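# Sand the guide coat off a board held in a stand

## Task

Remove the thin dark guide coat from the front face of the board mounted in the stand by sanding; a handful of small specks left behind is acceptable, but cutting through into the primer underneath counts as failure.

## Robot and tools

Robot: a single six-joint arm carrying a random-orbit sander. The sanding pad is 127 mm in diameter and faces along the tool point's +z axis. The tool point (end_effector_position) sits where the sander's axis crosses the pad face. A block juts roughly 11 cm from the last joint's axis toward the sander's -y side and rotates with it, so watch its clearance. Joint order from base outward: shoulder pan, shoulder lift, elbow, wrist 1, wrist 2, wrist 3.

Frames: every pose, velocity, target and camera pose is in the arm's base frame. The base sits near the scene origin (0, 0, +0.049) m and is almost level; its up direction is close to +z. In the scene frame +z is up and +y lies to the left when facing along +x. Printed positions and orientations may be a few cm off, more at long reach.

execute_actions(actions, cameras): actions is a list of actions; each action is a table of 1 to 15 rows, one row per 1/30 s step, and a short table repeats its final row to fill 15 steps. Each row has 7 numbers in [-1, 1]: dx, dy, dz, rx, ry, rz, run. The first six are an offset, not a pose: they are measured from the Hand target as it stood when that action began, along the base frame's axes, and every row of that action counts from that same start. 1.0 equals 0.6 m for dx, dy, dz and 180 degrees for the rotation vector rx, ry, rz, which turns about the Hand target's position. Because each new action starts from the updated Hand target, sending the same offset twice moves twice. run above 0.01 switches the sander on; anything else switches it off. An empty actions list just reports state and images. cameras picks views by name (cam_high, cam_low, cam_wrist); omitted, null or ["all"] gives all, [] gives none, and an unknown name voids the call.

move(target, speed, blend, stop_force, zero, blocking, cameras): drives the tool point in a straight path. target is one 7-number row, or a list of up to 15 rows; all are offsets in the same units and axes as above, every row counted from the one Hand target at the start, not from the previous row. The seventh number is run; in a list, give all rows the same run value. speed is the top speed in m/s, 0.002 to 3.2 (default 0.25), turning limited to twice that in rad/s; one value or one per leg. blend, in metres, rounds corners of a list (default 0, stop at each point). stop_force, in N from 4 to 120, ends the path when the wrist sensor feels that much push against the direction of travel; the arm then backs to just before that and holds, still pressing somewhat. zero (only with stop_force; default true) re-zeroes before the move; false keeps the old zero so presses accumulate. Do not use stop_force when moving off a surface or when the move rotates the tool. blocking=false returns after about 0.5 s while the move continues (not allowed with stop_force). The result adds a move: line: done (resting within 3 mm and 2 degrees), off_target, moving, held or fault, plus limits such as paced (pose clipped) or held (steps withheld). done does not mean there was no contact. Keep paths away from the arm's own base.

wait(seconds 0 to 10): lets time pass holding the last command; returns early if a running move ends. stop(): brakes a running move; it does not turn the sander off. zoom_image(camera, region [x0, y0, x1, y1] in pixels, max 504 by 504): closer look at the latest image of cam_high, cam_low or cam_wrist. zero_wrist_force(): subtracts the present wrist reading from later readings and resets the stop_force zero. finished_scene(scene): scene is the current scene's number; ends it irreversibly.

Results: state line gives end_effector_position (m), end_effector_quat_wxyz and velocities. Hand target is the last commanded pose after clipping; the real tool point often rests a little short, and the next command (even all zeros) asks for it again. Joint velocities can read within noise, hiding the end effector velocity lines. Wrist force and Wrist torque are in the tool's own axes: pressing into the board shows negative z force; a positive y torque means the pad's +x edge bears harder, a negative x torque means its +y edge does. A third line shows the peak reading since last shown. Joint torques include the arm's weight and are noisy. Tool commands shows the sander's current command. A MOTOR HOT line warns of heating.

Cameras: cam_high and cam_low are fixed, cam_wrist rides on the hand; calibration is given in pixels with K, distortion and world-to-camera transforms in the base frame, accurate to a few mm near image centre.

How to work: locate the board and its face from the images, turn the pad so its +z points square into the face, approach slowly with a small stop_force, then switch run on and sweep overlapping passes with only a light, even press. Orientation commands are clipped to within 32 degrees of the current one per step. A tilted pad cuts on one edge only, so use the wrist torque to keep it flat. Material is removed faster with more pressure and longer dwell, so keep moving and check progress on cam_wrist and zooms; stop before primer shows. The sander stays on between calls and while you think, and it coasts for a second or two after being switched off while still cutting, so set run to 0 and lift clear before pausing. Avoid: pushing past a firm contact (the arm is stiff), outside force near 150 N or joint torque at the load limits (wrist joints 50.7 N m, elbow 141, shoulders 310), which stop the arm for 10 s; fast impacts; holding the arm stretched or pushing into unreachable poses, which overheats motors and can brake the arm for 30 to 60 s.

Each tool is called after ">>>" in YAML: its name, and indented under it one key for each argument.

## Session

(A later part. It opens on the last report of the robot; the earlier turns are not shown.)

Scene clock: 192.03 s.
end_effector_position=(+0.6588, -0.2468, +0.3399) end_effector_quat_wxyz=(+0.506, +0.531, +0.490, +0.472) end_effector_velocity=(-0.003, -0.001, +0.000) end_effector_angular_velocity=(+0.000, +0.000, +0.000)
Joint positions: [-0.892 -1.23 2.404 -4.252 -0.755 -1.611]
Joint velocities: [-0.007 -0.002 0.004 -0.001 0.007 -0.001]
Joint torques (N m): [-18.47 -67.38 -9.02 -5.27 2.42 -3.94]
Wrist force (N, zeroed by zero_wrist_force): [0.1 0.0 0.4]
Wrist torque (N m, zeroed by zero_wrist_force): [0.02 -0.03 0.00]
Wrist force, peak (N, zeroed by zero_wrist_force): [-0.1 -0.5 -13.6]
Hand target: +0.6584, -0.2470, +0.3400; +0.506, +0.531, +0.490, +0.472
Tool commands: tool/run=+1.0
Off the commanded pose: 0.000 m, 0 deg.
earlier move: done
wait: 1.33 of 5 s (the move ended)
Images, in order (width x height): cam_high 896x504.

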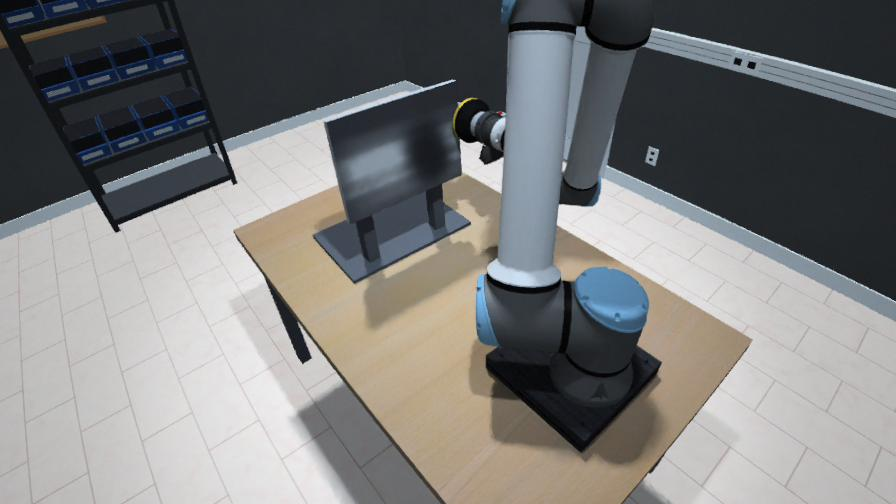

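>>> move:
  target:
    - [0.0043, 0, 0.0833, 0, 0, 0, 1]
    - [0.0220, 0.0167, 0.0833, 0, 0, 0, 1]
    - [0.0787, 0.7483, 0.0833, 0, 0, 0, 1]
    - [0.0620, 0.7483, 0.0833, 0, 0, 0, 1]
  speed: [0.15, 0.08, 0.08, 0.1]
  cameras: []
  blocking: false

>>> wait:
  seconds: 2.5
  cameras: []

>>> wait:
  seconds: 2
  cameras: []

>>> wait:
  seconds: 5
  cameras: []

>>> move:
  target:
    - [0.0023, 0, 0.0783, 0, 0, 0, 1]
    - [0.0182, -0.0167, 0.0783, 0, 0, 0, 1]
    - [-0.0383, -0.7483, 0.0783, 0, 0, 0, 1]
    - [-0.0550, -0.7483, 0.0783, 0, 0, 0, 1]
  speed: [0.15, 0.08, 0.08, 0.1]
  cameras: []
  blocking: false

>>> wait:
  seconds: 2.5
  cameras: []

>>> wait:
  seconds: 2
  cameras: []

>>> wait:
  seconds: 5
  cameras: ["cam_high"]

>>> zoom_image:
  camera: "cam_high"
  region: [310, 70, 470, 250]

Scene clock: 200.17 s.
end_effector_position=(+0.6607, -0.2463, +0.3804) end_effector_quat_wxyz=(+0.506, +0.530, +0.489, +0.472) end_effector_velocity=(+0.019, +0.014, +0.075) end_effector_angular_velocity=(+0.003, +0.006, +0.001)
Joint positions: [-0.888 -1.314 2.388 -4.157 -0.759 -1.608]
Joint velocities: [0.054 -0.149 -0.047 0.202 -0.052 0]
Joint torques (N m): [17.43 -56.14 -41.45 -1.29 -4.53 2.08]
Wrist force (N, zeroed by zero_wrist_force): [-0.7 1.0 0.3]
Wrist torque (N m, zeroed by zero_wrist_force): [0.11 0.07 -0.03]
Wrist force, peak (N, zeroed by zero_wrist_force): [0.2 -2.1 0.1]
Hand target: +0.6662, -0.2421, +0.3899; +0.506, +0.531, +0.490, +0.472
Tool commands: tool/run=+1.0
Off the commanded pose: 0.450 m, 0 deg.
move: running; path passed 1 of 4 targets
No camera images: "cameras" was empty.

Scene clock: 202.67 s.
end_effector_position=(+0.6848, -0.0626, +0.3899) end_effector_quat_wxyz=(+0.505, +0.531, +0.490, +0.472) end_effector_velocity=(+0.006, +0.080, +0.000) end_effector_angular_velocity=(+0.000, +0.000, +0.000)
Joint positions: [-0.512 -1.376 2.444 -4.162 -1.134 -1.585]
Joint velocities: [0.181 -0.002 0.003 -0.005 -0.181 0.009]
Joint torques (N m): [19.41 -54.65 -26.44 -3.52 -4.34 4.12]
Wrist force (N, zeroed by zero_wrist_force): [0.0 -0.2 -25.1]
Wrist torque (N m, zeroed by zero_wrist_force): [-0.09 -0.05 -0.01]
Wrist force, peak (N, zeroed by zero_wrist_force): [-0.5 -0.1 -25.9]
Hand target: +0.6862, -0.0481, +0.3899; +0.506, +0.531, +0.490, +0.472
Tool commands: tool/run=+1.0
Off the commanded pose: 0.265 m, 0 deg.
earlier move: running; path passed 2 of 4 targets
wait: 2.50 s; no rest
No camera images: "cameras" was empty.

Scene clock: 204.67 s.
end_effector_position=(+0.6972, +0.0966, +0.3899) end_effector_quat_wxyz=(+0.505, +0.531, +0.490, +0.472) end_effector_velocity=(+0.006, +0.080, +0.000) end_effector_angular_velocity=(+0.000, +0.000, +0.001)
Joint positions: [-0.135 -1.343 2.396 -4.151 -1.51 -1.567]
Joint velocities: [0.188 0.033 -0.05 0.016 -0.187 0.008]
Joint torques (N m): [12.45 -33.05 -53.57 0.02 -4.43 2.99]
Wrist force (N, zeroed by zero_wrist_force): [0.1 0.2 -23.6]
Wrist torque (N m, zeroed by zero_wrist_force): [-0.05 -0.15 -0.02]
Wrist force, peak (N, zeroed by zero_wrist_force): [0.0 -0.8 -24.9]
Hand target: +0.6986, +0.1110, +0.3899; +0.506, +0.531, +0.490, +0.472
Tool commands: tool/run=+1.0
Off the commanded pose: 0.105 m, 0 deg.
earlier move: running; path passed 2 of 4 targets
wait: 2.00 s; no rest
No camera images: "cameras" was empty.

Scene clock: 206.40 s.
end_effector_position=(+0.6959, +0.2018, +0.3899) end_effector_quat_wxyz=(+0.506, +0.531, +0.490, +0.472)
Joint positions: [0.102 -1.298 2.327 -4.127 -1.748 -1.557]
Joint velocities: within noise
Joint torques (N m): [11.7 -63.26 -18.66 -5.38 -2.45 3.44]
Wrist force (N, zeroed by zero_wrist_force): [-0.3 -0.1 0.8]
Wrist torque (N m, zeroed by zero_wrist_force): [0.07 0.10 -0.06]
Wrist force, peak (N, zeroed by zero_wrist_force): [-0.3 -0.5 -23.8]
Hand target: +0.6956, +0.2020, +0.3899; +0.506, +0.531, +0.490, +0.472
Tool commands: tool/run=+1.0
Off the commanded pose: 0.000 m, 0 deg.
earlier move: done
wait: 1.73 of 5 s (the move ended)
No camera images: "cameras" was empty.

Scene clock: 206.90 s.
end_effector_position=(+0.6973, +0.2011, +0.4293) end_effector_quat_wxyz=(+0.506, +0.531, +0.489, +0.472) end_effector_velocity=(+0.023, -0.022, +0.061) end_effector_angular_velocity=(-0.001, +0.006, -0.001)
Joint positions: [0.101 -1.369 2.307 -4.038 -1.747 -1.557]
Joint velocities: [-0.052 -0.097 -0.053 0.155 0.051 -0.002]
Joint torques (N m): [-25.56 -59.95 -49.25 -0.65 4 -4.71]
Wrist force (N, zeroed by zero_wrist_force): [0.3 1.1 0.4]
Wrist torque (N m, zeroed by zero_wrist_force): [0.17 0.04 -0.08]
Wrist force, peak (N, zeroed by zero_wrist_force): [-0.1 -2.2 0.6]
Hand target: +0.7030, +0.1956, +0.4369; +0.506, +0.531, +0.490, +0.472
Tool commands: tool/run=+1.0
Off the commanded pose: 0.450 m, 0 deg.
move: running; path passed 1 of 4 targets
No camera images: "cameras" was empty.

Scene clock: 209.40 s.
end_effector_position=(+0.6928, +0.0149, +0.4369) end_effector_quat_wxyz=(+0.506, +0.531, +0.489, +0.472) end_effector_velocity=(-0.006, -0.079, +0.000) end_effector_angular_velocity=(+0.000, +0.000, +0.001)
Joint positions: [-0.327 -1.464 2.405 -4.038 -1.321 -1.576]
Joint velocities: [-0.189 -0.02 0.023 -0.001 0.19 -0.009]
Joint torques (N m): [-18.93 -54.12 -28.69 -4.3 4.1 -3.84]
Wrist force (N, zeroed by zero_wrist_force): [0.5 -0.5 -17.1]
Wrist torque (N m, zeroed by zero_wrist_force): [0.26 -0.01 -0.02]
Wrist force, peak (N, zeroed by zero_wrist_force): [0.5 -0.2 -17.4]
Hand target: +0.6917, +0.0006, +0.4369; +0.506, +0.531, +0.490, +0.472
Tool commands: tool/run=+1.0
Off the commanded pose: 0.264 m, 0 deg.
earlier move: running; path passed 2 of 4 targets
wait: 2.50 s; no rest
No camera images: "cameras" was empty.

Scene clock: 211.40 s.
end_effector_position=(+0.6804, -0.1444, +0.4369) end_effector_quat_wxyz=(+0.506, +0.531, +0.489, +0.472) end_effector_velocity=(-0.006, -0.081, +0.000) end_effector_angular_velocity=(+0.000, +0.000, -0.001)
Joint positions: [-0.684 -1.459 2.399 -4.029 -0.964 -1.595]
Joint velocities: [-0.161 0.024 -0.029 0.011 0.16 -0.011]
Joint torques (N m): [-12.2 -26.79 -56.78 -1.26 3.75 -3.67]
Wrist force (N, zeroed by zero_wrist_force): [0.3 -0.4 -13.4]
Wrist torque (N m, zeroed by zero_wrist_force): [0.22 -0.05 -0.05]
Wrist force, peak (N, zeroed by zero_wrist_force): [0.5 -0.3 -17.6]
Hand target: +0.6794, -0.1586, +0.4369; +0.506, +0.531, +0.490, +0.472
Tool commands: tool/run=+1.0
Off the commanded pose: 0.104 m, 0 deg.
earlier move: running; path passed 2 of 4 targets
wait: 2.00 s; no rest
No camera images: "cameras" was empty.

Scene clock: 213.10 s.
end_effector_position=(+0.6629, -0.2468, +0.4369) end_effector_quat_wxyz=(+0.506, +0.531, +0.490, +0.472) end_effector_velocity=(-0.003, -0.002, +0.000) end_effector_angular_velocity=(-0.001, +0.000, -0.001)
Joint positions: [-0.884 -1.425 2.357 -4.011 -0.763 -1.61]
Joint velocities: [-0.007 -0.003 0.003 -0.001 0.007 -0.001]
Joint torques (N m): [-15.12 -60.98 -21.52 -4.84 2.63 -3.58]
Wrist force (N, zeroed by zero_wrist_force): [-0.2 -0.5 0.7]
Wrist torque (N m, zeroed by zero_wrist_force): [0.03 0.04 -0.02]
Wrist force, peak (N, zeroed by zero_wrist_force): [-0.2 -0.2 -13.4]
Hand target: +0.6626, -0.2470, +0.4369; +0.506, +0.531, +0.490, +0.472
Tool commands: tool/run=+1.0
Off the commanded pose: 0.000 m, 0 deg.
earlier move: done
wait: 1.70 of 5 s (the move ended)
Images, in order (width x height): cam_high 896x504.

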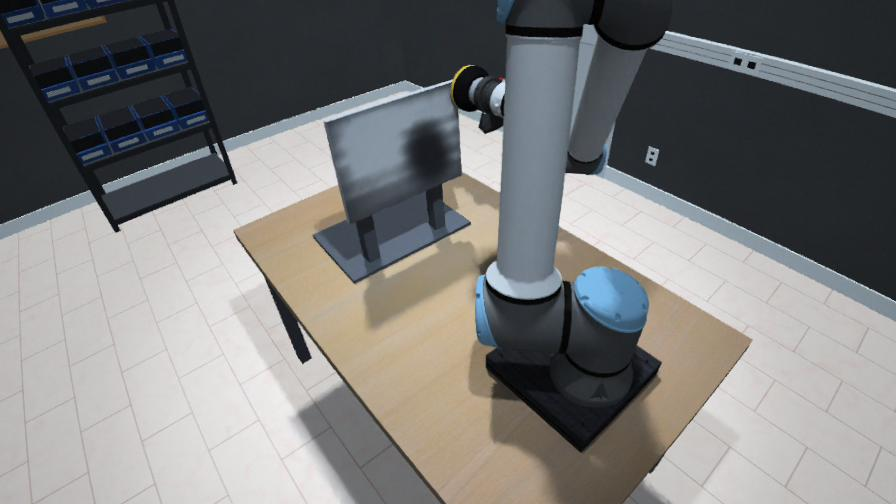

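Scaled by 2.800 from the camera's 896x504 image, which has a finer 1280x720 frame.

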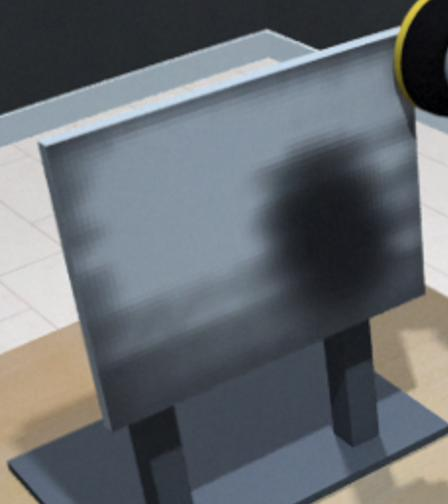

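>>> move:
  target:
    - [0.0050, 0.0583, 0, 0, 0, 0, 1]
    - [0.0213, 0.0583, -0.005, 0, 0, 0, 1]
    - [0.0030, 0.0583, -0.4283, 0, 0, 0, 1]
    - [-0.0137, 0.0583, -0.4283, 0, 0, 0, 1]
  speed: [0.15, 0.08, 0.08, 0.1]
  cameras: []
  blocking: false

>>> wait:
  seconds: 2.5
  cameras: []

>>> wait:
  seconds: 5
  cameras: []

>>> move:
  target:
    - [0.0180, 0.0117, 0, 0, 0, 0, 1]
    - [0.0705, 0.69, 0, 0, 0, 0, 1]
    - [0.0538, 0.69, 0, 0, 0, 0, 1]
  speed: [0.08, 0.07, 0.1]
  cameras: []
  blocking: false

>>> wait:
  seconds: 2.5
  cameras: []

>>> wait:
  seconds: 6
  cameras: []

>>> move:
  target:
    - [0.0, -0.0617, 0, 0, 0, 0, 1]
    - [0.0115, -0.0617, 0.005, 0, 0, 0, 1]
    - [0.03, -0.0617, 0.4333, 0, 0, 0, 1]
    - [0.0133, -0.0617, 0.4333, 0, 0, 0, 1]
  speed: [0.15, 0.08, 0.07, 0.1]
  cameras: []
  blocking: false

>>> wait:
  seconds: 2.5
  cameras: []

>>> wait:
  seconds: 6
  cameras: ["cam_high"]

>>> zoom_image:
  camera: "cam_high"
  region: [310, 70, 470, 250]

Scene clock: 230.77 s.
end_effector_position=(+0.6689, -0.2158, +0.4356) end_effector_quat_wxyz=(+0.505, +0.531, +0.490, +0.472) end_effector_velocity=(+0.043, +0.033, -0.013) end_effector_angular_velocity=(+0.000, +0.001, +0.000)
Joint positions: [-0.827 -1.435 2.373 -4.02 -0.819 -1.605]
Joint velocities: [0.127 0.063 -0.04 -0.028 -0.126 0.009]
Joint torques (N m): [12.91 -28.12 -49.7 -6.62 -3.81 3.19]
Wrist force (N, zeroed by zero_wrist_force): [0.9 -0.1 1.0]
Wrist torque (N m, zeroed by zero_wrist_force): [0.05 -0.11 0.02]
Wrist force, peak (N, zeroed by zero_wrist_force): [2.0 -0.3 0.3]
Hand target: +0.6753, -0.2120, +0.4318; +0.506, +0.531, +0.490, +0.472
Tool commands: tool/run=+1.0
Off the commanded pose: 0.256 m, 0 deg.
move: running; path passed 2 of 4 targets
No camera images: "cameras" was empty.

Scene clock: 233.27 s.
end_effector_position=(+0.6671, -0.2118, +0.2480) end_effector_quat_wxyz=(+0.505, +0.531, +0.490, +0.471) end_effector_velocity=(-0.003, +0.000, -0.079) end_effector_angular_velocity=(-0.001, -0.001, +0.000)
Joint positions: [-0.824 -1.021 2.422 -4.482 -0.823 -1.606]
Joint velocities: [-0.006 0.192 -0.01 -0.184 0.006 0]
Joint torques (N m): [-8.81 -43.63 -28.04 -5.84 2.79 -3.22]
Wrist force (N, zeroed by zero_wrist_force): [0.4 -0.5 -8.1]
Wrist torque (N m, zeroed by zero_wrist_force): [-0.10 0.09 0.00]
Wrist force, peak (N, zeroed by zero_wrist_force): [0.2 -0.6 -13.8]
Hand target: +0.6667, -0.2120, +0.2335; +0.506, +0.531, +0.490, +0.472
Tool commands: tool/run=+1.0
Off the commanded pose: 0.069 m, 0 deg.
earlier move: running; path passed 2 of 4 targets
wait: 2.50 s; no rest
No camera images: "cameras" was empty.

Scene clock: 234.53 s.
end_effector_position=(+0.6547, -0.2120, +0.1801) end_effector_quat_wxyz=(+0.506, +0.531, +0.490, +0.472) end_effector_velocity=(-0.003, -0.001, -0.002) end_effector_angular_velocity=(+0.000, +0.000, -0.001)
Joint positions: [-0.846 -0.855 2.421 -4.647 -0.801 -1.607]
Joint velocities: [-0.006 0.004 0.003 -0.007 0.005 0]
Joint torques (N m): [-13.22 -49.12 8.05 -4.9 2.94 -2.03]
Wrist force (N, zeroed by zero_wrist_force): [0.5 -0.5 0.3]
Wrist torque (N m, zeroed by zero_wrist_force): [0.00 -0.15 0.00]
Wrist force, peak (N, zeroed by zero_wrist_force): [0.2 -0.5 -9.5]
Hand target: +0.6544, -0.2120, +0.1799; +0.506, +0.531, +0.490, +0.472
Tool commands: tool/run=+1.0
Off the commanded pose: 0.000 m, 0 deg.
earlier move: done
wait: 1.27 of 5 s (the move ended)
No camera images: "cameras" was empty.

Scene clock: 235.03 s.
end_effector_position=(+0.6651, -0.1963, +0.1800) end_effector_quat_wxyz=(+0.506, +0.531, +0.490, +0.472) end_effector_velocity=(+0.010, +0.063, +0.000) end_effector_angular_velocity=(+0.001, +0.001, +0.001)
Joint positions: [-0.802 -0.854 2.414 -4.644 -0.845 -1.603]
Joint velocities: [0.123 0 0.029 -0.034 -0.121 0.009]
Joint torques (N m): [16.59 -52.73 10.24 -7.07 -4.26 2.6]
Wrist force (N, zeroed by zero_wrist_force): [0.5 -0.6 -0.2]
Wrist torque (N m, zeroed by zero_wrist_force): [-0.02 -0.14 -0.01]
Wrist force, peak (N, zeroed by zero_wrist_force): [0.1 -0.7 0.8]
Hand target: +0.6668, -0.1846, +0.1799; +0.506, +0.531, +0.490, +0.472
Tool commands: tool/run=+1.0
Off the commanded pose: 0.399 m, 0 deg.
move: running; path passed 1 of 3 targets
No camera images: "cameras" was empty.

Scene clock: 237.53 s.
end_effector_position=(+0.6790, -0.0226, +0.1799) end_effector_quat_wxyz=(+0.505, +0.531, +0.490, +0.472) end_effector_velocity=(+0.006, +0.070, +0.000) end_effector_angular_velocity=(+0.000, +0.000, +0.001)
Joint positions: [-0.428 -0.853 2.455 -4.697 -1.217 -1.581]
Joint velocities: [0.168 0 -0.01 0.007 -0.167 0.008]
Joint torques (N m): [15.07 -61.91 -25.67 -0.55 -4.26 4.1]
Wrist force (N, zeroed by zero_wrist_force): [0.6 -0.9 -19.8]
Wrist torque (N m, zeroed by zero_wrist_force): [-0.44 -0.17 0.01]
Wrist force, peak (N, zeroed by zero_wrist_force): [0.4 -0.3 -21.6]
Hand target: +0.6803, -0.0103, +0.1799; +0.506, +0.531, +0.490, +0.472
Tool commands: tool/run=+1.0
Off the commanded pose: 0.225 m, 0 deg.
earlier move: running; path passed 1 of 3 targets
wait: 2.50 s; no rest
No camera images: "cameras" was empty.

Scene clock: 241.17 s.
end_effector_position=(+0.6870, +0.2018, +0.1799) end_effector_quat_wxyz=(+0.506, +0.531, +0.490, +0.472)
Joint positions: [0.104 -0.849 2.339 -4.587 -1.75 -1.557]
Joint velocities: within noise
Joint torques (N m): [12.96 -83.72 5.63 -6.1 -3.19 3.7]
Wrist force (N, zeroed by zero_wrist_force): [0.5 -0.2 0.8]
Wrist torque (N m, zeroed by zero_wrist_force): [0.11 -0.04 -0.05]
Wrist force, peak (N, zeroed by zero_wrist_force): [0.7 -0.5 -22.0]
Hand target: +0.6867, +0.2020, +0.1799; +0.506, +0.531, +0.490, +0.472
Tool commands: tool/run=+1.0
Off the commanded pose: 0.000 m, 0 deg.
earlier move: done
wait: 3.63 of 6 s (the move ended)
No camera images: "cameras" was empty.

Scene clock: 241.67 s.
end_effector_position=(+0.6893, +0.1697, +0.1813) end_effector_quat_wxyz=(+0.506, +0.531, +0.489, +0.472) end_effector_velocity=(+0.028, -0.038, +0.016) end_effector_angular_velocity=(+0.000, +0.003, +0.004)
Joint positions: [0.033 -0.854 2.361 -4.605 -1.68 -1.56]
Joint velocities: [-0.091 -0.037 -0.012 0.051 0.095 -0.004]
Joint torques (N m): [-9.85 -82.85 -21.69 -1.17 3.53 -4.04]
Wrist force (N, zeroed by zero_wrist_force): [-0.4 -0.9 0.4]
Wrist torque (N m, zeroed by zero_wrist_force): [0.02 0.01 -0.03]
Wrist force, peak (N, zeroed by zero_wrist_force): [2.4 0.0 -0.4]
Hand target: +0.6937, +0.1650, +0.1865; +0.506, +0.531, +0.490, +0.472
Tool commands: tool/run=+1.0
Off the commanded pose: 0.259 m, 0 deg.
move: running; path passed 2 of 4 targets
No camera images: "cameras" was empty.

Scene clock: 244.17 s.
end_effector_position=(+0.7006, +0.1650, +0.3480) end_effector_quat_wxyz=(+0.506, +0.531, +0.489, +0.472) end_effector_velocity=(+0.003, +0.000, +0.069) end_effector_angular_velocity=(+0.000, +0.000, +0.000)
Joint positions: [0.022 -1.226 2.361 -4.235 -1.667 -1.561]
Joint velocities: [0 -0.143 -0.022 0.166 0 0]
Joint torques (N m): [-16 -74.82 -47.53 0.28 2.28 -3.73]
Wrist force (N, zeroed by zero_wrist_force): [-0.2 -0.5 -14.4]
Wrist torque (N m, zeroed by zero_wrist_force): [0.07 -0.26 -0.04]
Wrist force, peak (N, zeroed by zero_wrist_force): [-0.2 0.1 -14.4]
Hand target: +0.7012, +0.1650, +0.3603; +0.506, +0.531, +0.490, +0.472
Tool commands: tool/run=+1.0
Off the commanded pose: 0.092 m, 0 deg.
earlier move: running; path passed 2 of 4 targets
wait: 2.50 s; no rest
No camera images: "cameras" was empty.

Scene clock: 245.90 s.
end_effector_position=(+0.6950, +0.1649, +0.4398) end_effector_quat_wxyz=(+0.506, +0.531, +0.490, +0.472) end_effector_velocity=(-0.003, +0.001, +0.001) end_effector_angular_velocity=(+0.000, +0.000, +0.002)
Joint positions: [0.022 -1.413 2.333 -4.019 -1.668 -1.561]
Joint velocities: [0.002 -0.005 0.004 0.001 0 0]
Joint torques (N m): [12.42 -60.5 -23.99 -3.83 -1.64 0.79]
Wrist force (N, zeroed by zero_wrist_force): [-0.2 -0.1 0.7]
Wrist torque (N m, zeroed by zero_wrist_force): [0.07 0.07 -0.05]
Wrist force, peak (N, zeroed by zero_wrist_force): [-0.4 0.3 -15.0]
Hand target: +0.6946, +0.1650, +0.4399; +0.506, +0.531, +0.490, +0.472
Tool commands: tool/run=+1.0
Off the commanded pose: 0.000 m, 0 deg.
earlier move: done
wait: 1.73 of 6 s (the move ended)
Images, in order (width x height): cam_high 896x504.

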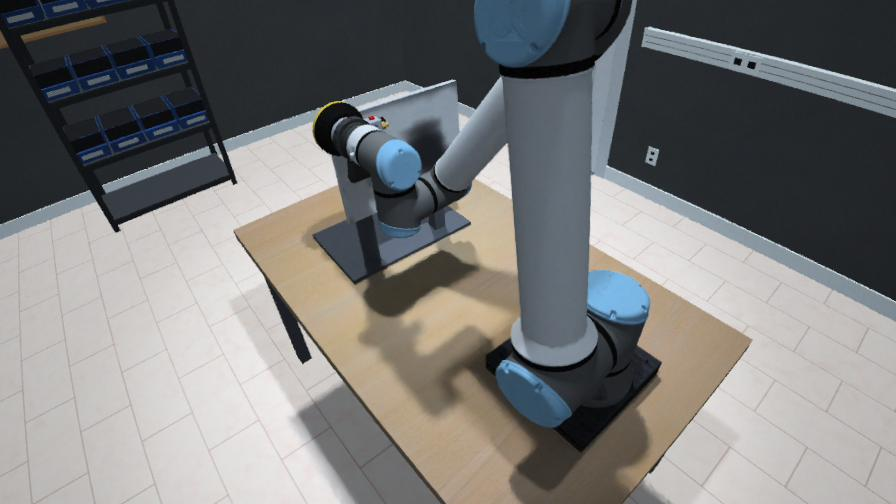

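Scaled by 2.800 from the camera's 896x504 image, which has a finer 1280x720 frame.

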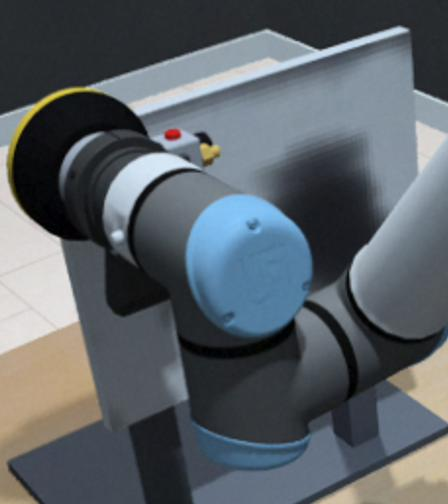

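>>> move:
  target:
    - [-0.0377, -0.3583, -0.1748, 0, 0, 0, 1]
    - [-0.0186, -0.363, -0.1748, 0, 0, 0, 1]
    - [-0.0358, -0.5833, -0.1748, 0, 0, 0, 1]
    - [-0.0385, -0.5833, -0.2415, 0, 0, 0, 1]
    - [-0.0211, -0.3583, -0.2415, 0, 0, 0, 1]
    - [-0.0378, -0.3583, -0.2415, 0, 0, 0, 1]
  speed: [0.3, 0.08, 0.05, 0.06, 0.05, 0.1]
  cameras: []
  blocking: false

>>> wait:
  seconds: 2.5
  cameras: []

>>> wait:
  seconds: 3
  cameras: []

>>> wait:
  seconds: 6
  cameras: []

>>> move:
  target:
    - [0, 0, -0.0667, 0, 0, 0, 1]
    - [0.0136, -0.005, -0.0667, 0, 0, 0, 1]
    - [-0.0037, -0.225, -0.0667, 0, 0, 0, 1]
    - [-0.0063, -0.225, -0.1333, 0, 0, 0, 1]
    - [0.0111, 0, -0.1333, 0, 0, 0, 1]
    - [-0.0056, 0, -0.1333, 0, 0, 0, 1]
  speed: [0.2, 0.08, 0.05, 0.06, 0.05, 0.1]
  cameras: []
  blocking: false

>>> wait:
  seconds: 2.2
  cameras: []

>>> wait:
  seconds: 3
  cameras: []

>>> wait:
  seconds: 6
  cameras: []

>>> move:
  target:
    - [-0.02, 0, 0, 0, 0, 0, 1]
    - [-0.05, -0.35, 0.2, 0, 0, 0, 1]
  speed: 0.3
  blend: [0.01,0]
  cameras: ["cam_high"]

>>> zoom_image:
  camera: "cam_high"
  region: [310, 70, 470, 250]

Scene clock: 264.67 s.
end_effector_position=(+0.6865, +0.0973, +0.4059) end_effector_quat_wxyz=(+0.507, +0.534, +0.488, +0.469) end_effector_velocity=(-0.029, -0.245, -0.122) end_effector_angular_velocity=(+0.001, +0.015, -0.028)
Joint positions: [-0.131 -1.392 2.407 -4.109 -1.523 -1.567]
Joint velocities: [-0.575 0.117 0.233 -0.333 0.547 -0.027]
Joint torques (N m): [-21.28 -29.05 -17.51 -8.85 5.2 -4.11]
Wrist force (N, zeroed by zero_wrist_force): [0.4 0.0 0.1]
Wrist torque (N m, zeroed by zero_wrist_force): [0.02 -0.03 0.00]
Wrist force, peak (N, zeroed by zero_wrist_force): [2.7 0.8 0.9]
Hand target: +0.6822, +0.0469, +0.3823; +0.506, +0.531, +0.490, +0.472
Tool commands: tool/run=+1.0
Off the commanded pose: 0.185 m, 1 deg.
move: running; path passed 0 of 6 targets
No camera images: "cameras" was empty.

Scene clock: 267.17 s.
end_effector_position=(+0.6768, -0.1382, +0.3350) end_effector_quat_wxyz=(+0.506, +0.531, +0.489, +0.472) end_effector_velocity=(-0.004, -0.051, +0.000) end_effector_angular_velocity=(+0.000, +0.000, -0.001)
Joint positions: [-0.678 -1.243 2.451 -4.298 -0.969 -1.595]
Joint velocities: [-0.102 0.009 -0.018 0.013 0.101 -0.007]
Joint torques (N m): [-9.52 -30.24 -47.81 0.73 3.71 -3.82]
Wrist force (N, zeroed by zero_wrist_force): [-0.2 -0.4 -29.2]
Wrist torque (N m, zeroed by zero_wrist_force): [0.02 -0.01 -0.03]
Wrist force, peak (N, zeroed by zero_wrist_force): [0.0 -1.1 -31.2]
Hand target: +0.6761, -0.1470, +0.3350; +0.506, +0.531, +0.490, +0.472
Tool commands: tool/run=+1.0
Off the commanded pose: 0.097 m, 0 deg.
earlier move: running; path passed 2 of 6 targets
wait: 2.50 s; no rest
No camera images: "cameras" was empty.

Scene clock: 270.17 s.
end_effector_position=(+0.6766, -0.1178, +0.2950) end_effector_quat_wxyz=(+0.506, +0.531, +0.490, +0.472) end_effector_velocity=(+0.004, +0.050, +0.000) end_effector_angular_velocity=(+0.000, +0.000, +0.000)
Joint positions: [-0.639 -1.148 2.466 -4.408 -1.008 -1.592]
Joint velocities: [0.106 -0.005 0.014 -0.013 -0.105 0.006]
Joint torques (N m): [21.98 -60.55 -17.07 -2.32 -4.29 3.94]
Wrist force (N, zeroed by zero_wrist_force): [0.6 0.0 -30.1]
Wrist torque (N m, zeroed by zero_wrist_force): [0.01 -0.20 0.01]
Wrist force, peak (N, zeroed by zero_wrist_force): [-0.1 -0.5 -31.1]
Hand target: +0.6774, -0.1090, +0.2950; +0.506, +0.531, +0.490, +0.472
Tool commands: tool/run=+1.0
Off the commanded pose: 0.068 m, 0 deg.
earlier move: running; path passed 4 of 6 targets
wait: 3.00 s; no rest
No camera images: "cameras" was empty.

Scene clock: 271.93 s.
end_effector_position=(+0.6723, -0.0501, +0.2950) end_effector_quat_wxyz=(+0.506, +0.531, +0.490, +0.472) end_effector_velocity=(-0.002, +0.001, +0.000) end_effector_angular_velocity=(+0.000, +0.000, +0.000)
Joint positions: [-0.499 -1.158 2.493 -4.43 -1.147 -1.584]
Joint velocities: [-0.001 -0.002 0.005 -0.003 0.001 0]
Joint torques (N m): [-17.43 -68.51 -2.9 -5.81 2.48 -1.9]
Wrist force (N, zeroed by zero_wrist_force): [0.3 -0.2 0.5]
Wrist torque (N m, zeroed by zero_wrist_force): [0.03 -0.04 -0.01]
Wrist force, peak (N, zeroed by zero_wrist_force): [0.5 0.2 -30.8]
Hand target: +0.6720, -0.0500, +0.2950; +0.506, +0.531, +0.490, +0.472
Tool commands: tool/run=+1.0
Off the commanded pose: 0.000 m, 0 deg.
earlier move: done
wait: 1.77 of 6 s (the move ended)
No camera images: "cameras" was empty.

Scene clock: 272.43 s.
end_effector_position=(+0.6756, -0.0516, +0.2593) end_effector_quat_wxyz=(+0.505, +0.531, +0.490, +0.471) end_effector_velocity=(+0.032, -0.018, -0.034) end_effector_angular_velocity=(-0.002, -0.010, -0.001)
Joint positions: [-0.498 -1.063 2.485 -4.514 -1.148 -1.585]
Joint velocities: [-0.001 0.113 -0.073 -0.052 0 0.004]
Joint torques (N m): [-19.55 -42.08 -25.08 -6.91 2.51 4.29]
Wrist force (N, zeroed by zero_wrist_force): [0.5 -1.1 1.2]
Wrist torque (N m, zeroed by zero_wrist_force): [-0.06 -0.04 -0.01]
Wrist force, peak (N, zeroed by zero_wrist_force): [0.5 2.4 0.2]
Hand target: +0.6799, -0.0564, +0.2550; +0.506, +0.531, +0.490, +0.472
Tool commands: tool/run=+1.0
Off the commanded pose: 0.045 m, 0 deg.
move: running; path passed 2 of 6 targets
No camera images: "cameras" was empty.

Scene clock: 274.63 s.
end_effector_position=(+0.6719, -0.1569, +0.2550) end_effector_quat_wxyz=(+0.506, +0.531, +0.489, +0.472) end_effector_velocity=(-0.004, -0.050, +0.000) end_effector_angular_velocity=(+0.000, +0.001, -0.001)
Joint positions: [-0.721 -1.044 2.452 -4.496 -0.926 -1.597]
Joint velocities: [-0.099 0.005 -0.022 0.021 0.098 -0.007]
Joint torques (N m): [-8.81 -41.11 -35.76 0.72 4.65 -4.5]
Wrist force (N, zeroed by zero_wrist_force): [0.1 -0.6 -29.1]
Wrist torque (N m, zeroed by zero_wrist_force): [-0.01 -0.07 0.00]
Wrist force, peak (N, zeroed by zero_wrist_force): [-0.6 -0.6 -33.8]
Hand target: +0.6713, -0.1658, +0.2550; +0.506, +0.531, +0.490, +0.472
Tool commands: tool/run=+1.0
Off the commanded pose: 0.114 m, 0 deg.
earlier move: running; path passed 2 of 6 targets
wait: 2.20 s; no rest
No camera images: "cameras" was empty.

Scene clock: 277.63 s.
end_effector_position=(+0.6747, -0.0995, +0.2150) end_effector_quat_wxyz=(+0.506, +0.531, +0.490, +0.472) end_effector_velocity=(+0.004, +0.049, +0.000) end_effector_angular_velocity=(+0.000, +0.000, +0.000)
Joint positions: [-0.604 -0.944 2.464 -4.611 -1.042 -1.59]
Joint velocities: [0.108 -0.001 0.01 -0.012 -0.108 0.006]
Joint torques (N m): [20.14 -75.89 -9.28 -2.82 -3.42 4.18]
Wrist force (N, zeroed by zero_wrist_force): [-0.4 -0.8 -30.9]
Wrist torque (N m, zeroed by zero_wrist_force): [-0.08 -0.01 -0.05]
Wrist force, peak (N, zeroed by zero_wrist_force): [-0.4 -0.8 -31.7]
Hand target: +0.6755, -0.0906, +0.2150; +0.506, +0.531, +0.490, +0.472
Tool commands: tool/run=+1.0
Off the commanded pose: 0.050 m, 0 deg.
earlier move: running; path passed 4 of 6 targets
wait: 3.00 s; no rest
No camera images: "cameras" was empty.

Scene clock: 279.03 s.
end_effector_position=(+0.6689, -0.0501, +0.2151) end_effector_quat_wxyz=(+0.506, +0.531, +0.490, +0.472) end_effector_velocity=(-0.003, +0.000, +0.000) end_effector_angular_velocity=(+0.000, +0.000, -0.001)
Joint positions: [-0.503 -0.946 2.487 -4.636 -1.143 -1.584]
Joint velocities: [-0.002 0 0.005 -0.005 0.001 0]
Joint torques (N m): [-10.01 -72.12 8.71 -5.66 2.22 -2.76]
Wrist force (N, zeroed by zero_wrist_force): [0.0 -0.7 0.3]
Wrist torque (N m, zeroed by zero_wrist_force): [-0.02 0.00 -0.03]
Wrist force, peak (N, zeroed by zero_wrist_force): [0.1 -0.5 -31.6]
Hand target: +0.6686, -0.0500, +0.2150; +0.506, +0.531, +0.490, +0.472
Tool commands: tool/run=+1.0
Off the commanded pose: 0.000 m, 0 deg.
earlier move: done
wait: 1.40 of 6 s (the move ended)
No camera images: "cameras" was empty.

Scene clock: 280.83 s.
end_effector_position=(+0.6386, -0.2599, +0.3350) end_effector_quat_wxyz=(+0.506, +0.531, +0.490, +0.472)
Joint positions: [-0.948 -1.23 2.426 -4.271 -0.699 -1.616]
Joint velocities: within noise
Joint torques (N m): [-12.71 -66.64 -34.56 -2.43 2.72 -4.02]
Wrist force (N, zeroed by zero_wrist_force): [0.2 -0.2 0.1]
Wrist torque (N m, zeroed by zero_wrist_force): [-0.01 -0.07 0.02]
Wrist force, peak (N, zeroed by zero_wrist_force): [2.6 -1.7 0.2]
Hand target: +0.6386, -0.2600, +0.3350; +0.506, +0.531, +0.490, +0.472
Off the commanded pose: 0.000 m, 0 deg.
move: done; blend cut to 0.006 m at target 1
Images, in order (width x height): cam_high 896x504.

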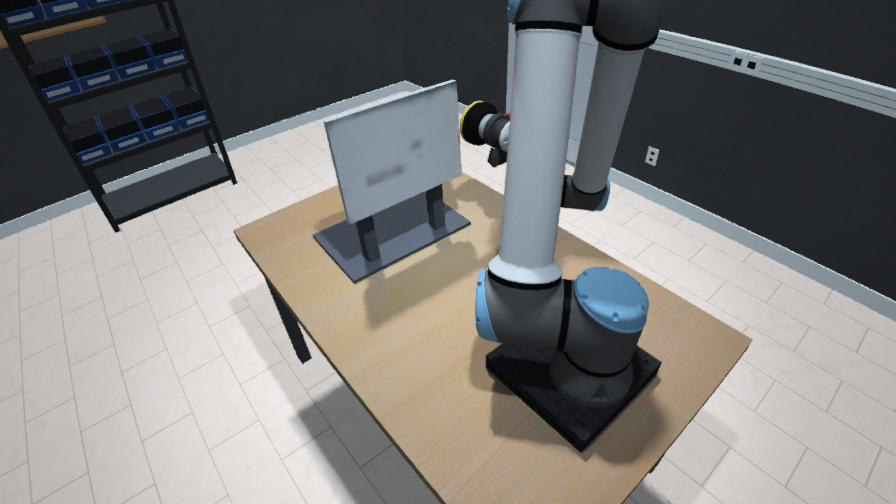

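Scaled by 2.800 from the camera's 896x504 image, which has a finer 1280x720 frame.

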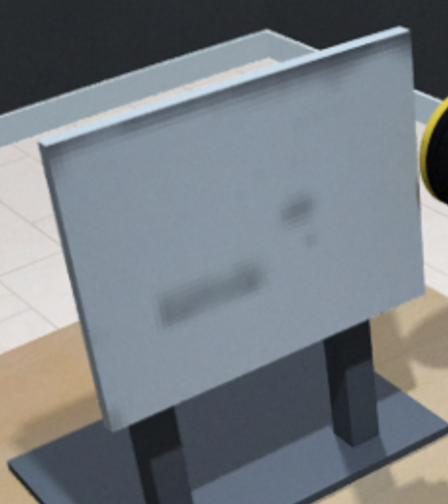

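>>> move:
  target:
    - [0.0423, 0.0333, 0.1867, 0, 0, 0, 1]
    - [0.0597, 0.05, 0.1867, 0, 0, 0, 1]
    - [0.1143, 0.75, 0.1867, 0, 0, 0, 1]
    - [0.0977, 0.75, 0.1867, 0, 0, 0, 1]
  speed: [0.25, 0.08, 0.12, 0.1]
  cameras: []
  blocking: false

>>> wait:
  seconds: 2.5
  cameras: []

>>> wait:
  seconds: 6
  cameras: []

>>> move:
  target:
    - [-0.0287, -0.1667, -0.3233, 0, 0, 0, 1]
    - [-0.0114, -0.175, -0.3233, 0, 0, 0, 1]
    - [-0.0269, -0.375, -0.3233, 0, 0, 0, 1]
    - [-0.03, -0.4583, -0.245, 0, 0, 0, 1]
    - [-0.0467, -0.4583, -0.245, 0, 0, 0, 1]
  speed: [0.25, 0.08, 0.08, 0.06, 0.1]
  cameras: []
  blocking: false

>>> wait:
  seconds: 2
  cameras: []

>>> wait:
  seconds: 6
  cameras: []

>>> move:
  target:
    - [-0.03, 0, 0, 0, 0, 0, 0]
    - [-0.07, -0.42, 0.28, 0, 0, 0, 0]
  speed: 0.3
  cameras: ["cam_high"]

>>> zoom_image:
  camera: "cam_high"
  region: [310, 70, 470, 250]

>>> zoom_image:
  camera: "cam_high"
  region: [320, 75, 400, 145]

>>> zoom_image:
  camera: "cam_high"
  region: [390, 75, 470, 145]

>>> zoom_image:
  camera: "cam_high"
  region: [335, 150, 465, 230]

Scene clock: 299.10 s.
end_effector_position=(+0.6525, -0.2472, +0.4014) end_effector_quat_wxyz=(+0.508, +0.528, +0.488, +0.474) end_effector_velocity=(+0.047, +0.044, +0.228) end_effector_angular_velocity=(-0.004, -0.024, +0.005)
Joint positions: [-0.905 -1.361 2.391 -4.121 -0.741 -1.603]
Joint velocities: [0.148 -0.423 -0.148 0.527 -0.142 0.035]
Joint torques (N m): [15.38 -67.64 -46.76 1.34 -3.75 4.42]
Wrist force (N, zeroed by zero_wrist_force): [0.1 -0.8 0.7]
Wrist torque (N m, zeroed by zero_wrist_force): [-0.08 -0.01 -0.01]
Wrist force, peak (N, zeroed by zero_wrist_force): [-0.1 -3.0 -0.3]
Hand target: +0.6627, -0.2411, +0.4414; +0.506, +0.531, +0.490, +0.472
Tool commands: tool/run=+1.0
Off the commanded pose: 0.442 m, 1 deg.
move: running; path passed 0 of 4 targets
No camera images: "cameras" was empty.

Scene clock: 301.60 s.
end_effector_position=(+0.6924, +0.0094, +0.4471) end_effector_quat_wxyz=(+0.505, +0.530, +0.490, +0.472) end_effector_velocity=(+0.009, +0.118, +0.000) end_effector_angular_velocity=(+0.000, -0.001, -0.001)
Joint positions: [-0.342 -1.485 2.4 -4.012 -1.302 -1.577]
Joint velocities: [0.282 0.027 -0.031 0 -0.283 0.013]
Joint torques (N m): [21.83 -23.81 -50.71 -5.68 -4.72 3.54]
Wrist force (N, zeroed by zero_wrist_force): [0.6 -0.1 -2.8]
Wrist torque (N m, zeroed by zero_wrist_force): [0.06 -0.19 0.00]
Wrist force, peak (N, zeroed by zero_wrist_force): [-1.0 0.0 -3.3]
Hand target: +0.6948, +0.0310, +0.4471; +0.506, +0.531, +0.490, +0.472
Tool commands: tool/run=+1.0
Off the commanded pose: 0.181 m, 0 deg.
earlier move: running; path passed 2 of 4 targets
wait: 2.50 s; no rest
No camera images: "cameras" was empty.

Scene clock: 303.53 s.
end_effector_position=(+0.6975, +0.1897, +0.4470) end_effector_quat_wxyz=(+0.506, +0.531, +0.490, +0.472) end_effector_velocity=(-0.002, +0.002, +0.000) end_effector_angular_velocity=(+0.000, +0.000, +0.000)
Joint positions: [0.076 -1.407 2.306 -3.996 -1.722 -1.558]
Joint velocities: [0.005 -0.002 0.002 -0.001 -0.005 0]
Joint torques (N m): [13.71 -63.96 -27.96 -6.63 -2.62 3.8]
Wrist force (N, zeroed by zero_wrist_force): [0.0 0.1 0.5]
Wrist torque (N m, zeroed by zero_wrist_force): [0.07 0.06 -0.05]
Wrist force, peak (N, zeroed by zero_wrist_force): [0.1 -0.5 -7.2]
Hand target: +0.6972, +0.1900, +0.4471; +0.506, +0.531, +0.490, +0.472
Tool commands: tool/run=+1.0
Off the commanded pose: 0.000 m, 0 deg.
earlier move: done
wait: 1.93 of 6 s (the move ended)
No camera images: "cameras" was empty.

Scene clock: 304.03 s.
end_effector_position=(+0.6912, +0.1593, +0.3870) end_effector_quat_wxyz=(+0.505, +0.533, +0.490, +0.469) end_effector_velocity=(-0.022, -0.107, -0.207) end_effector_angular_velocity=(+0.001, +0.019, -0.009)
Joint positions: [0.011 -1.323 2.37 -4.138 -1.659 -1.561]
Joint velocities: [-0.236 0.333 0.199 -0.514 0.227 -0.01]
Joint torques (N m): [-15.98 -23.53 -17.29 -8.61 4.31 -4.17]
Wrist force (N, zeroed by zero_wrist_force): [-0.3 0.2 1.0]
Wrist torque (N m, zeroed by zero_wrist_force): [0.08 0.08 -0.04]
Wrist force, peak (N, zeroed by zero_wrist_force): [1.5 2.4 0.4]
Hand target: +0.6884, +0.1386, +0.3475; +0.506, +0.531, +0.490, +0.472
Tool commands: tool/run=+1.0
Off the commanded pose: 0.260 m, 0 deg.
move: running; path passed 0 of 5 targets
No camera images: "cameras" was empty.

Scene clock: 306.03 s.
end_effector_position=(+0.6832, -0.0066, +0.2531) end_effector_quat_wxyz=(+0.506, +0.531, +0.489, +0.472) end_effector_velocity=(-0.006, -0.079, +0.000) end_effector_angular_velocity=(+0.000, +0.000, +0.001)
Joint positions: [-0.385 -1.043 2.47 -4.524 -1.262 -1.579]
Joint velocities: [-0.192 -0.004 0.017 -0.011 0.193 -0.009]
Joint torques (N m): [-20 -73.1 -8.72 -3.47 4.56 -3.18]
Wrist force (N, zeroed by zero_wrist_force): [0.0 -1.1 -21.4]
Wrist torque (N m, zeroed by zero_wrist_force): [-0.05 0.05 -0.03]
Wrist force, peak (N, zeroed by zero_wrist_force): [0.0 -1.1 -21.4]
Hand target: +0.6822, -0.0211, +0.2531; +0.506, +0.531, +0.490, +0.472
Tool commands: tool/run=+1.0
Off the commanded pose: 0.092 m, 0 deg.
earlier move: running; path passed 2 of 5 targets
wait: 2.00 s; no rest
No camera images: "cameras" was empty.

Scene clock: 307.97 s.
end_effector_position=(+0.6695, -0.0849, +0.3000) end_effector_quat_wxyz=(+0.506, +0.531, +0.490, +0.472) end_effector_velocity=(-0.003, -0.001, +0.001) end_effector_angular_velocity=(+0.000, +0.001, +0.000)
Joint positions: [-0.58 -1.17 2.491 -4.413 -1.067 -1.589]
Joint velocities: [-0.006 -0.004 0.005 0 0.006 0]
Joint torques (N m): [-12.72 -65.3 -5.41 -6.11 1.75 -3.43]
Wrist force (N, zeroed by zero_wrist_force): [-0.1 -0.1 0.6]
Wrist torque (N m, zeroed by zero_wrist_force): [0.03 0.01 -0.03]
Wrist force, peak (N, zeroed by zero_wrist_force): [0.3 -0.8 -21.6]
Hand target: +0.6692, -0.0850, +0.3001; +0.506, +0.531, +0.490, +0.472
Tool commands: tool/run=+1.0
Off the commanded pose: 0.000 m, 0 deg.
earlier move: done
wait: 1.93 of 6 s (the move ended)
No camera images: "cameras" was empty.

Scene clock: 310.03 s.
end_effector_position=(+0.6272, -0.3369, +0.4680) end_effector_quat_wxyz=(+0.506, +0.531, +0.490, +0.472)
Joint positions: [-1.063 -1.449 2.3 -3.914 -0.584 -1.63]
Joint velocities: within noise
Joint torques (N m): [-11.6 -63.26 -51.47 0.05 3.78 -4.79]
Wrist force (N, zeroed by zero_wrist_force): [0.5 -0.7 0.5]
Wrist torque (N m, zeroed by zero_wrist_force): [-0.01 -0.08 0.02]
Wrist force, peak (N, zeroed by zero_wrist_force): [2.6 -1.4 0.0]
Hand target: +0.6272, -0.3370, +0.4681; +0.506, +0.531, +0.490, +0.472
Off the commanded pose: 0.000 m, 0 deg.
move: done
Images, in order (width x height): cam_high 896x504.

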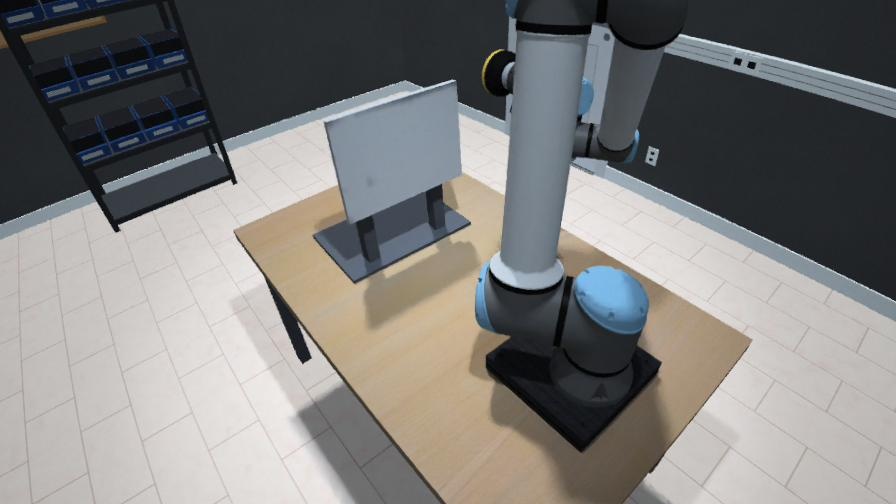

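Scaled by 2.800 from the camera's 896x504 image, which has a finer 1280x720 frame.

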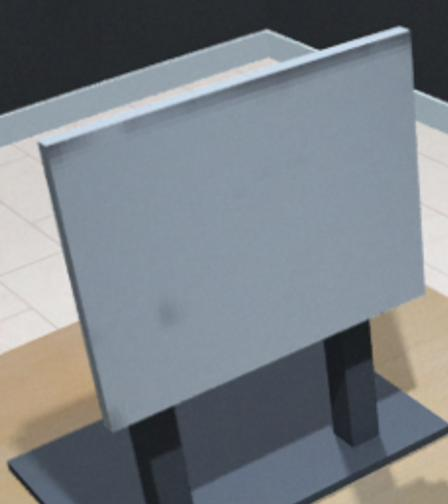

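Scaled by 6.300 from the camera's 896x504 image, which has a finer 1280x720 frame.

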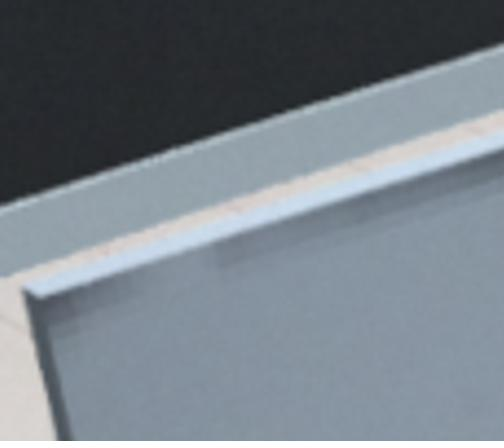

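Scaled by 6.300 from the camera's 896x504 image, which has a finer 1280x720 frame.

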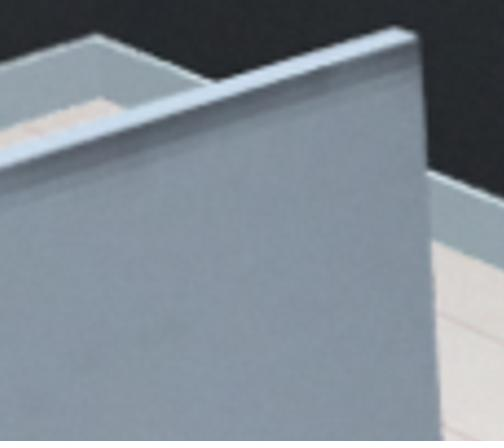

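Scaled by 3.877 from the camera's 896x504 image, which has a finer 1280x720 frame.

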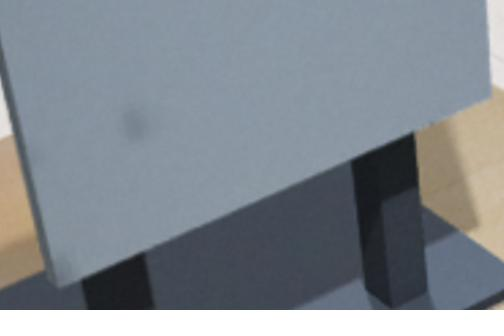

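>>> move:
  target:
    - [0.06133,0.17,-0.0302,0,0,0,1]
    - [0.07955,0.17833,-0.0302,0,0,0,1]
    - [0.13375,0.87833,-0.0302,0,0,0,1]
  speed: [0.25,0.03,0.08]
  blocking: false
  cameras: []

>>> wait:
  seconds: 2
  cameras: []

>>> wait:
  seconds: 1.5
  cameras: []

>>> wait:
  seconds: 1.5
  cameras: []

>>> wait:
  seconds: 4
  cameras: []

Scene clock: 328.70 s.
end_effector_position=(+0.6484, -0.2730, +0.4567) end_effector_quat_wxyz=(+0.505, +0.530, +0.491, +0.472) end_effector_velocity=(+0.072, +0.215, -0.038) end_effector_angular_velocity=(+0.000, +0.003, +0.011)
Joint positions: [-0.948 -1.461 2.343 -3.955 -0.695 -1.618]
Joint velocities: [0.415 -0.014 0.119 -0.135 -0.403 0.04]
Joint torques (N m): [20.3 -58.64 -22.71 -6.18 -5.52 3.38]
Wrist force (N, zeroed by zero_wrist_force): [0.5 -0.7 0.5]
Wrist torque (N m, zeroed by zero_wrist_force): [-0.01 -0.06 -0.01]
Wrist force, peak (N, zeroed by zero_wrist_force): [-1.9 0.2 -0.2]
Hand target: +0.6633, -0.2370, +0.4503; +0.506, +0.531, +0.490, +0.472
Tool commands: tool/run=+1.0
Off the commanded pose: 0.467 m, 0 deg.
move: running; path passed 0 of 3 targets
No camera images: "cameras" was empty.

Scene clock: 330.70 s.
end_effector_position=(+0.6830, -0.1223, +0.4499) end_effector_quat_wxyz=(+0.506, +0.531, +0.490, +0.472) end_effector_velocity=(+0.006, +0.080, +0.000) end_effector_angular_velocity=(+0.000, +0.000, +0.000)
Joint positions: [-0.638 -1.489 2.396 -3.998 -1.008 -1.592]
Joint velocities: [0.165 -0.019 0.022 -0.008 -0.165 0.01]
Joint torques (N m): [18.91 -55.04 -29.94 -4.1 -3.98 2.49]
Wrist force (N, zeroed by zero_wrist_force): [0.5 0.0 -22.8]
Wrist torque (N m, zeroed by zero_wrist_force): [0.50 -0.17 -0.04]
Wrist force, peak (N, zeroed by zero_wrist_force): [0.0 0.3 -23.2]
Hand target: +0.6844, -0.1084, +0.4499; +0.506, +0.531, +0.490, +0.472
Tool commands: tool/run=+1.0
Off the commanded pose: 0.313 m, 0 deg.
earlier move: running; path passed 2 of 3 targets
wait: 2.00 s; no rest
No camera images: "cameras" was empty.

Scene clock: 332.20 s.
end_effector_position=(+0.6922, -0.0033, +0.4500) end_effector_quat_wxyz=(+0.505, +0.531, +0.490, +0.472) end_effector_velocity=(+0.006, +0.080, +0.000) end_effector_angular_velocity=(+0.000, +0.001, +0.001)
Joint positions: [-0.371 -1.492 2.4 -4.004 -1.274 -1.578]
Joint velocities: [0.189 0.015 -0.017 0 -0.188 0.009]
Joint torques (N m): [17.38 -22.07 -58.97 -3.93 -3.62 4.1]
Wrist force (N, zeroed by zero_wrist_force): [0.3 -0.3 -20.9]
Wrist torque (N m, zeroed by zero_wrist_force): [0.46 -0.13 -0.05]
Wrist force, peak (N, zeroed by zero_wrist_force): [0.1 -0.2 -22.8]
Hand target: +0.6936, +0.0110, +0.4499; +0.506, +0.531, +0.490, +0.472
Tool commands: tool/run=+1.0
Off the commanded pose: 0.194 m, 0 deg.
earlier move: running; path passed 2 of 3 targets
wait: 1.50 s; no rest
No camera images: "cameras" was empty.

Scene clock: 333.70 s.
end_effector_position=(+0.7015, +0.1164, +0.4499) end_effector_quat_wxyz=(+0.505, +0.531, +0.490, +0.472) end_effector_velocity=(+0.006, +0.081, +0.000) end_effector_angular_velocity=(+0.000, +0.000, +0.002)
Joint positions: [-0.088 -1.446 2.346 -3.998 -1.557 -1.565]
Joint velocities: [0.185 0.044 -0.053 0.009 -0.183 0.008]
Joint torques (N m): [11.25 -24.34 -61.87 -0.07 -3.25 2.87]
Wrist force (N, zeroed by zero_wrist_force): [0.1 -0.8 -20.3]
Wrist torque (N m, zeroed by zero_wrist_force): [0.47 -0.08 -0.04]
Wrist force, peak (N, zeroed by zero_wrist_force): [0.3 -0.4 -21.2]
Hand target: +0.7028, +0.1303, +0.4499; +0.506, +0.531, +0.490, +0.472
Tool commands: tool/run=+1.0
Off the commanded pose: 0.074 m, 0 deg.
earlier move: running; path passed 2 of 3 targets
wait: 1.50 s; no rest
No camera images: "cameras" was empty.

Scene clock: 334.93 s.
end_effector_position=(+0.7074, +0.1896, +0.4499) end_effector_quat_wxyz=(+0.506, +0.531, +0.490, +0.472) end_effector_velocity=(+0.000, +0.004, +0.000) end_effector_angular_velocity=(+0.000, +0.000, +0.001)
Joint positions: [0.074 -1.399 2.287 -3.986 -1.72 -1.558]
Joint velocities: [0.007 0.002 -0.003 0.001 -0.006 0.001]
Joint torques (N m): [4.21 -32.07 -56.01 -1.69 -2.38 3.44]
Wrist force (N, zeroed by zero_wrist_force): [-0.2 -0.6 -12.7]
Wrist torque (N m, zeroed by zero_wrist_force): [0.30 -0.33 -0.07]
Wrist force, peak (N, zeroed by zero_wrist_force): [0.1 -0.4 -20.7]
Hand target: +0.7075, +0.1900, +0.4499; +0.506, +0.531, +0.490, +0.472
Tool commands: tool/run=+1.0
Off the commanded pose: 0.000 m, 0 deg.
earlier move: done
wait: 1.23 of 4 s (the move ended)
No camera images: "cameras" was empty.

>>> move:
  target:
    - [-0.0167,0,0,0,0,0,1]
    - [-0.0425,-0.14167,-0.3248,0,0,0,1]
    - [-0.0265,-0.15,-0.3248,0,0,0,1]
    - [-0.0303,-0.2,-0.3248,0,0,0,1]
    - [-0.0475,-0.205,-0.3248,0,0,0,1]
    - [-0.1338,-0.8783,0.0302,0,0,0,0]
  speed: [0.06,0.25,0.03,0.03,0.06,0.35]
  cameras: ["cam_high"]

>>> zoom_image:
  camera: "cam_high"
  region: [310, 70, 470, 250]

>>> zoom_image:
  camera: "cam_high"
  region: [320, 75, 400, 145]

>>> zoom_image:
  camera: "cam_high"
  region: [390, 75, 470, 145]

Scene clock: 350.37 s.
end_effector_position=(+0.6272, -0.3370, +0.4681) end_effector_quat_wxyz=(+0.506, +0.531, +0.490, +0.472)
Joint positions: [-1.063 -1.449 2.3 -3.913 -0.584 -1.63]
Joint velocities: within noise
Joint torques (N m): [-12 -59.16 -47.76 -1.46 2.8 -3.81]
Wrist force (N, zeroed by zero_wrist_force): [0.3 -0.1 0.3]
Wrist torque (N m, zeroed by zero_wrist_force): [0.05 -0.05 0.02]
Wrist force, peak (N, zeroed by zero_wrist_force): [0.2 -0.5 -22.1]
Hand target: +0.6272, -0.3370, +0.4681; +0.506, +0.531, +0.490, +0.472
Off the commanded pose: 0.000 m, 0 deg.
move: done
Images, in order (width x height): cam_high 896x504.

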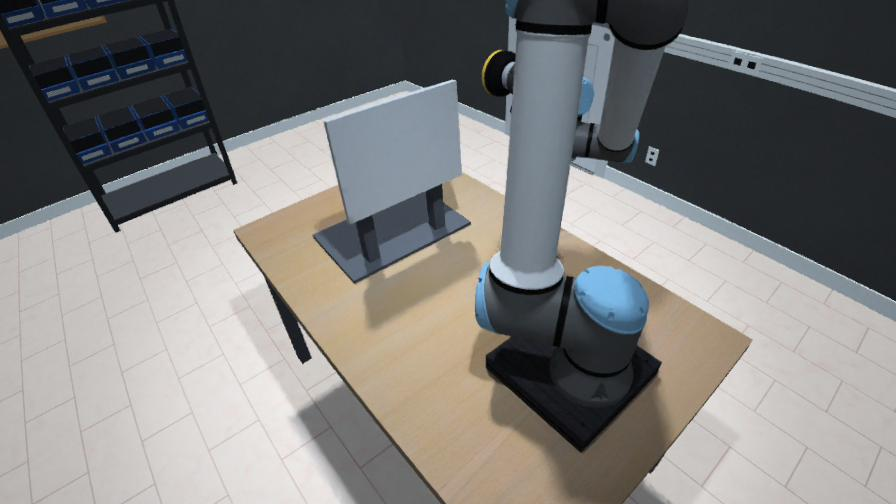

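Scaled by 2.800 from the camera's 896x504 image, which has a finer 1280x720 frame.

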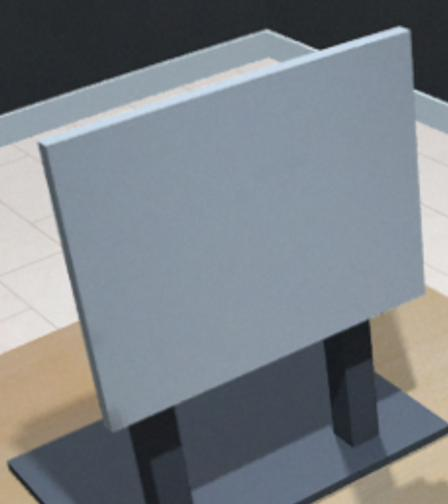

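Scaled by 6.300 from the camera's 896x504 image, which has a finer 1280x720 frame.

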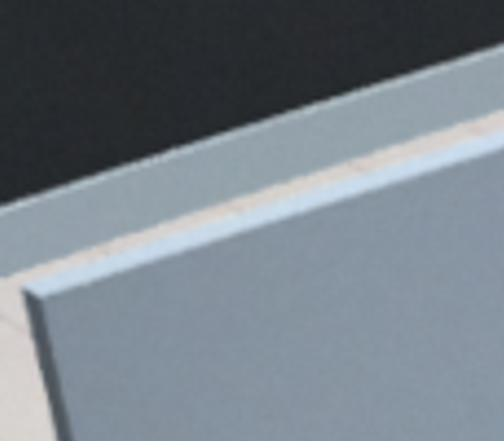

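Scaled by 6.300 from the camera's 896x504 image, which has a finer 1280x720 frame.

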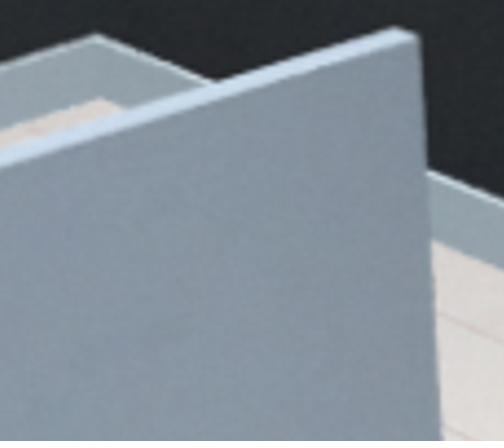

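>>> zoom_image:
  camera: "cam_high"
  region: [335, 150, 475, 230]

Scaled by 3.600 from the camera's 896x504 image, which has a finer 1280x720 frame.

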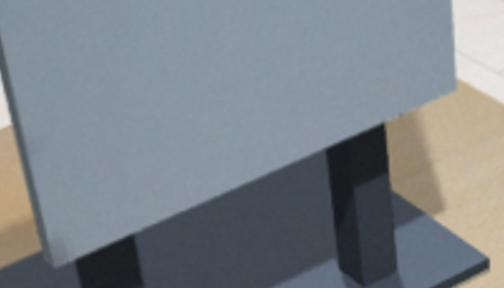

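>>> zoom_image:
  camera: "cam_high"
  region: [340, 195, 380, 225]

Scaled by 12.600 from the camera's 896x504 image, which has a finer 1280x720 frame.

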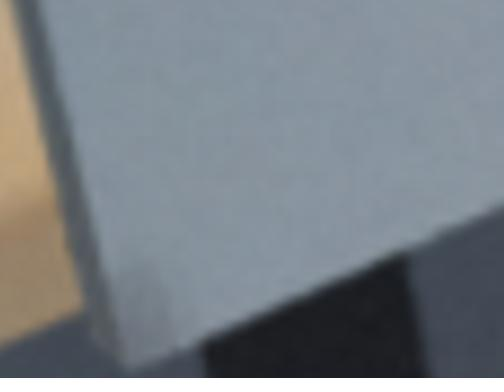

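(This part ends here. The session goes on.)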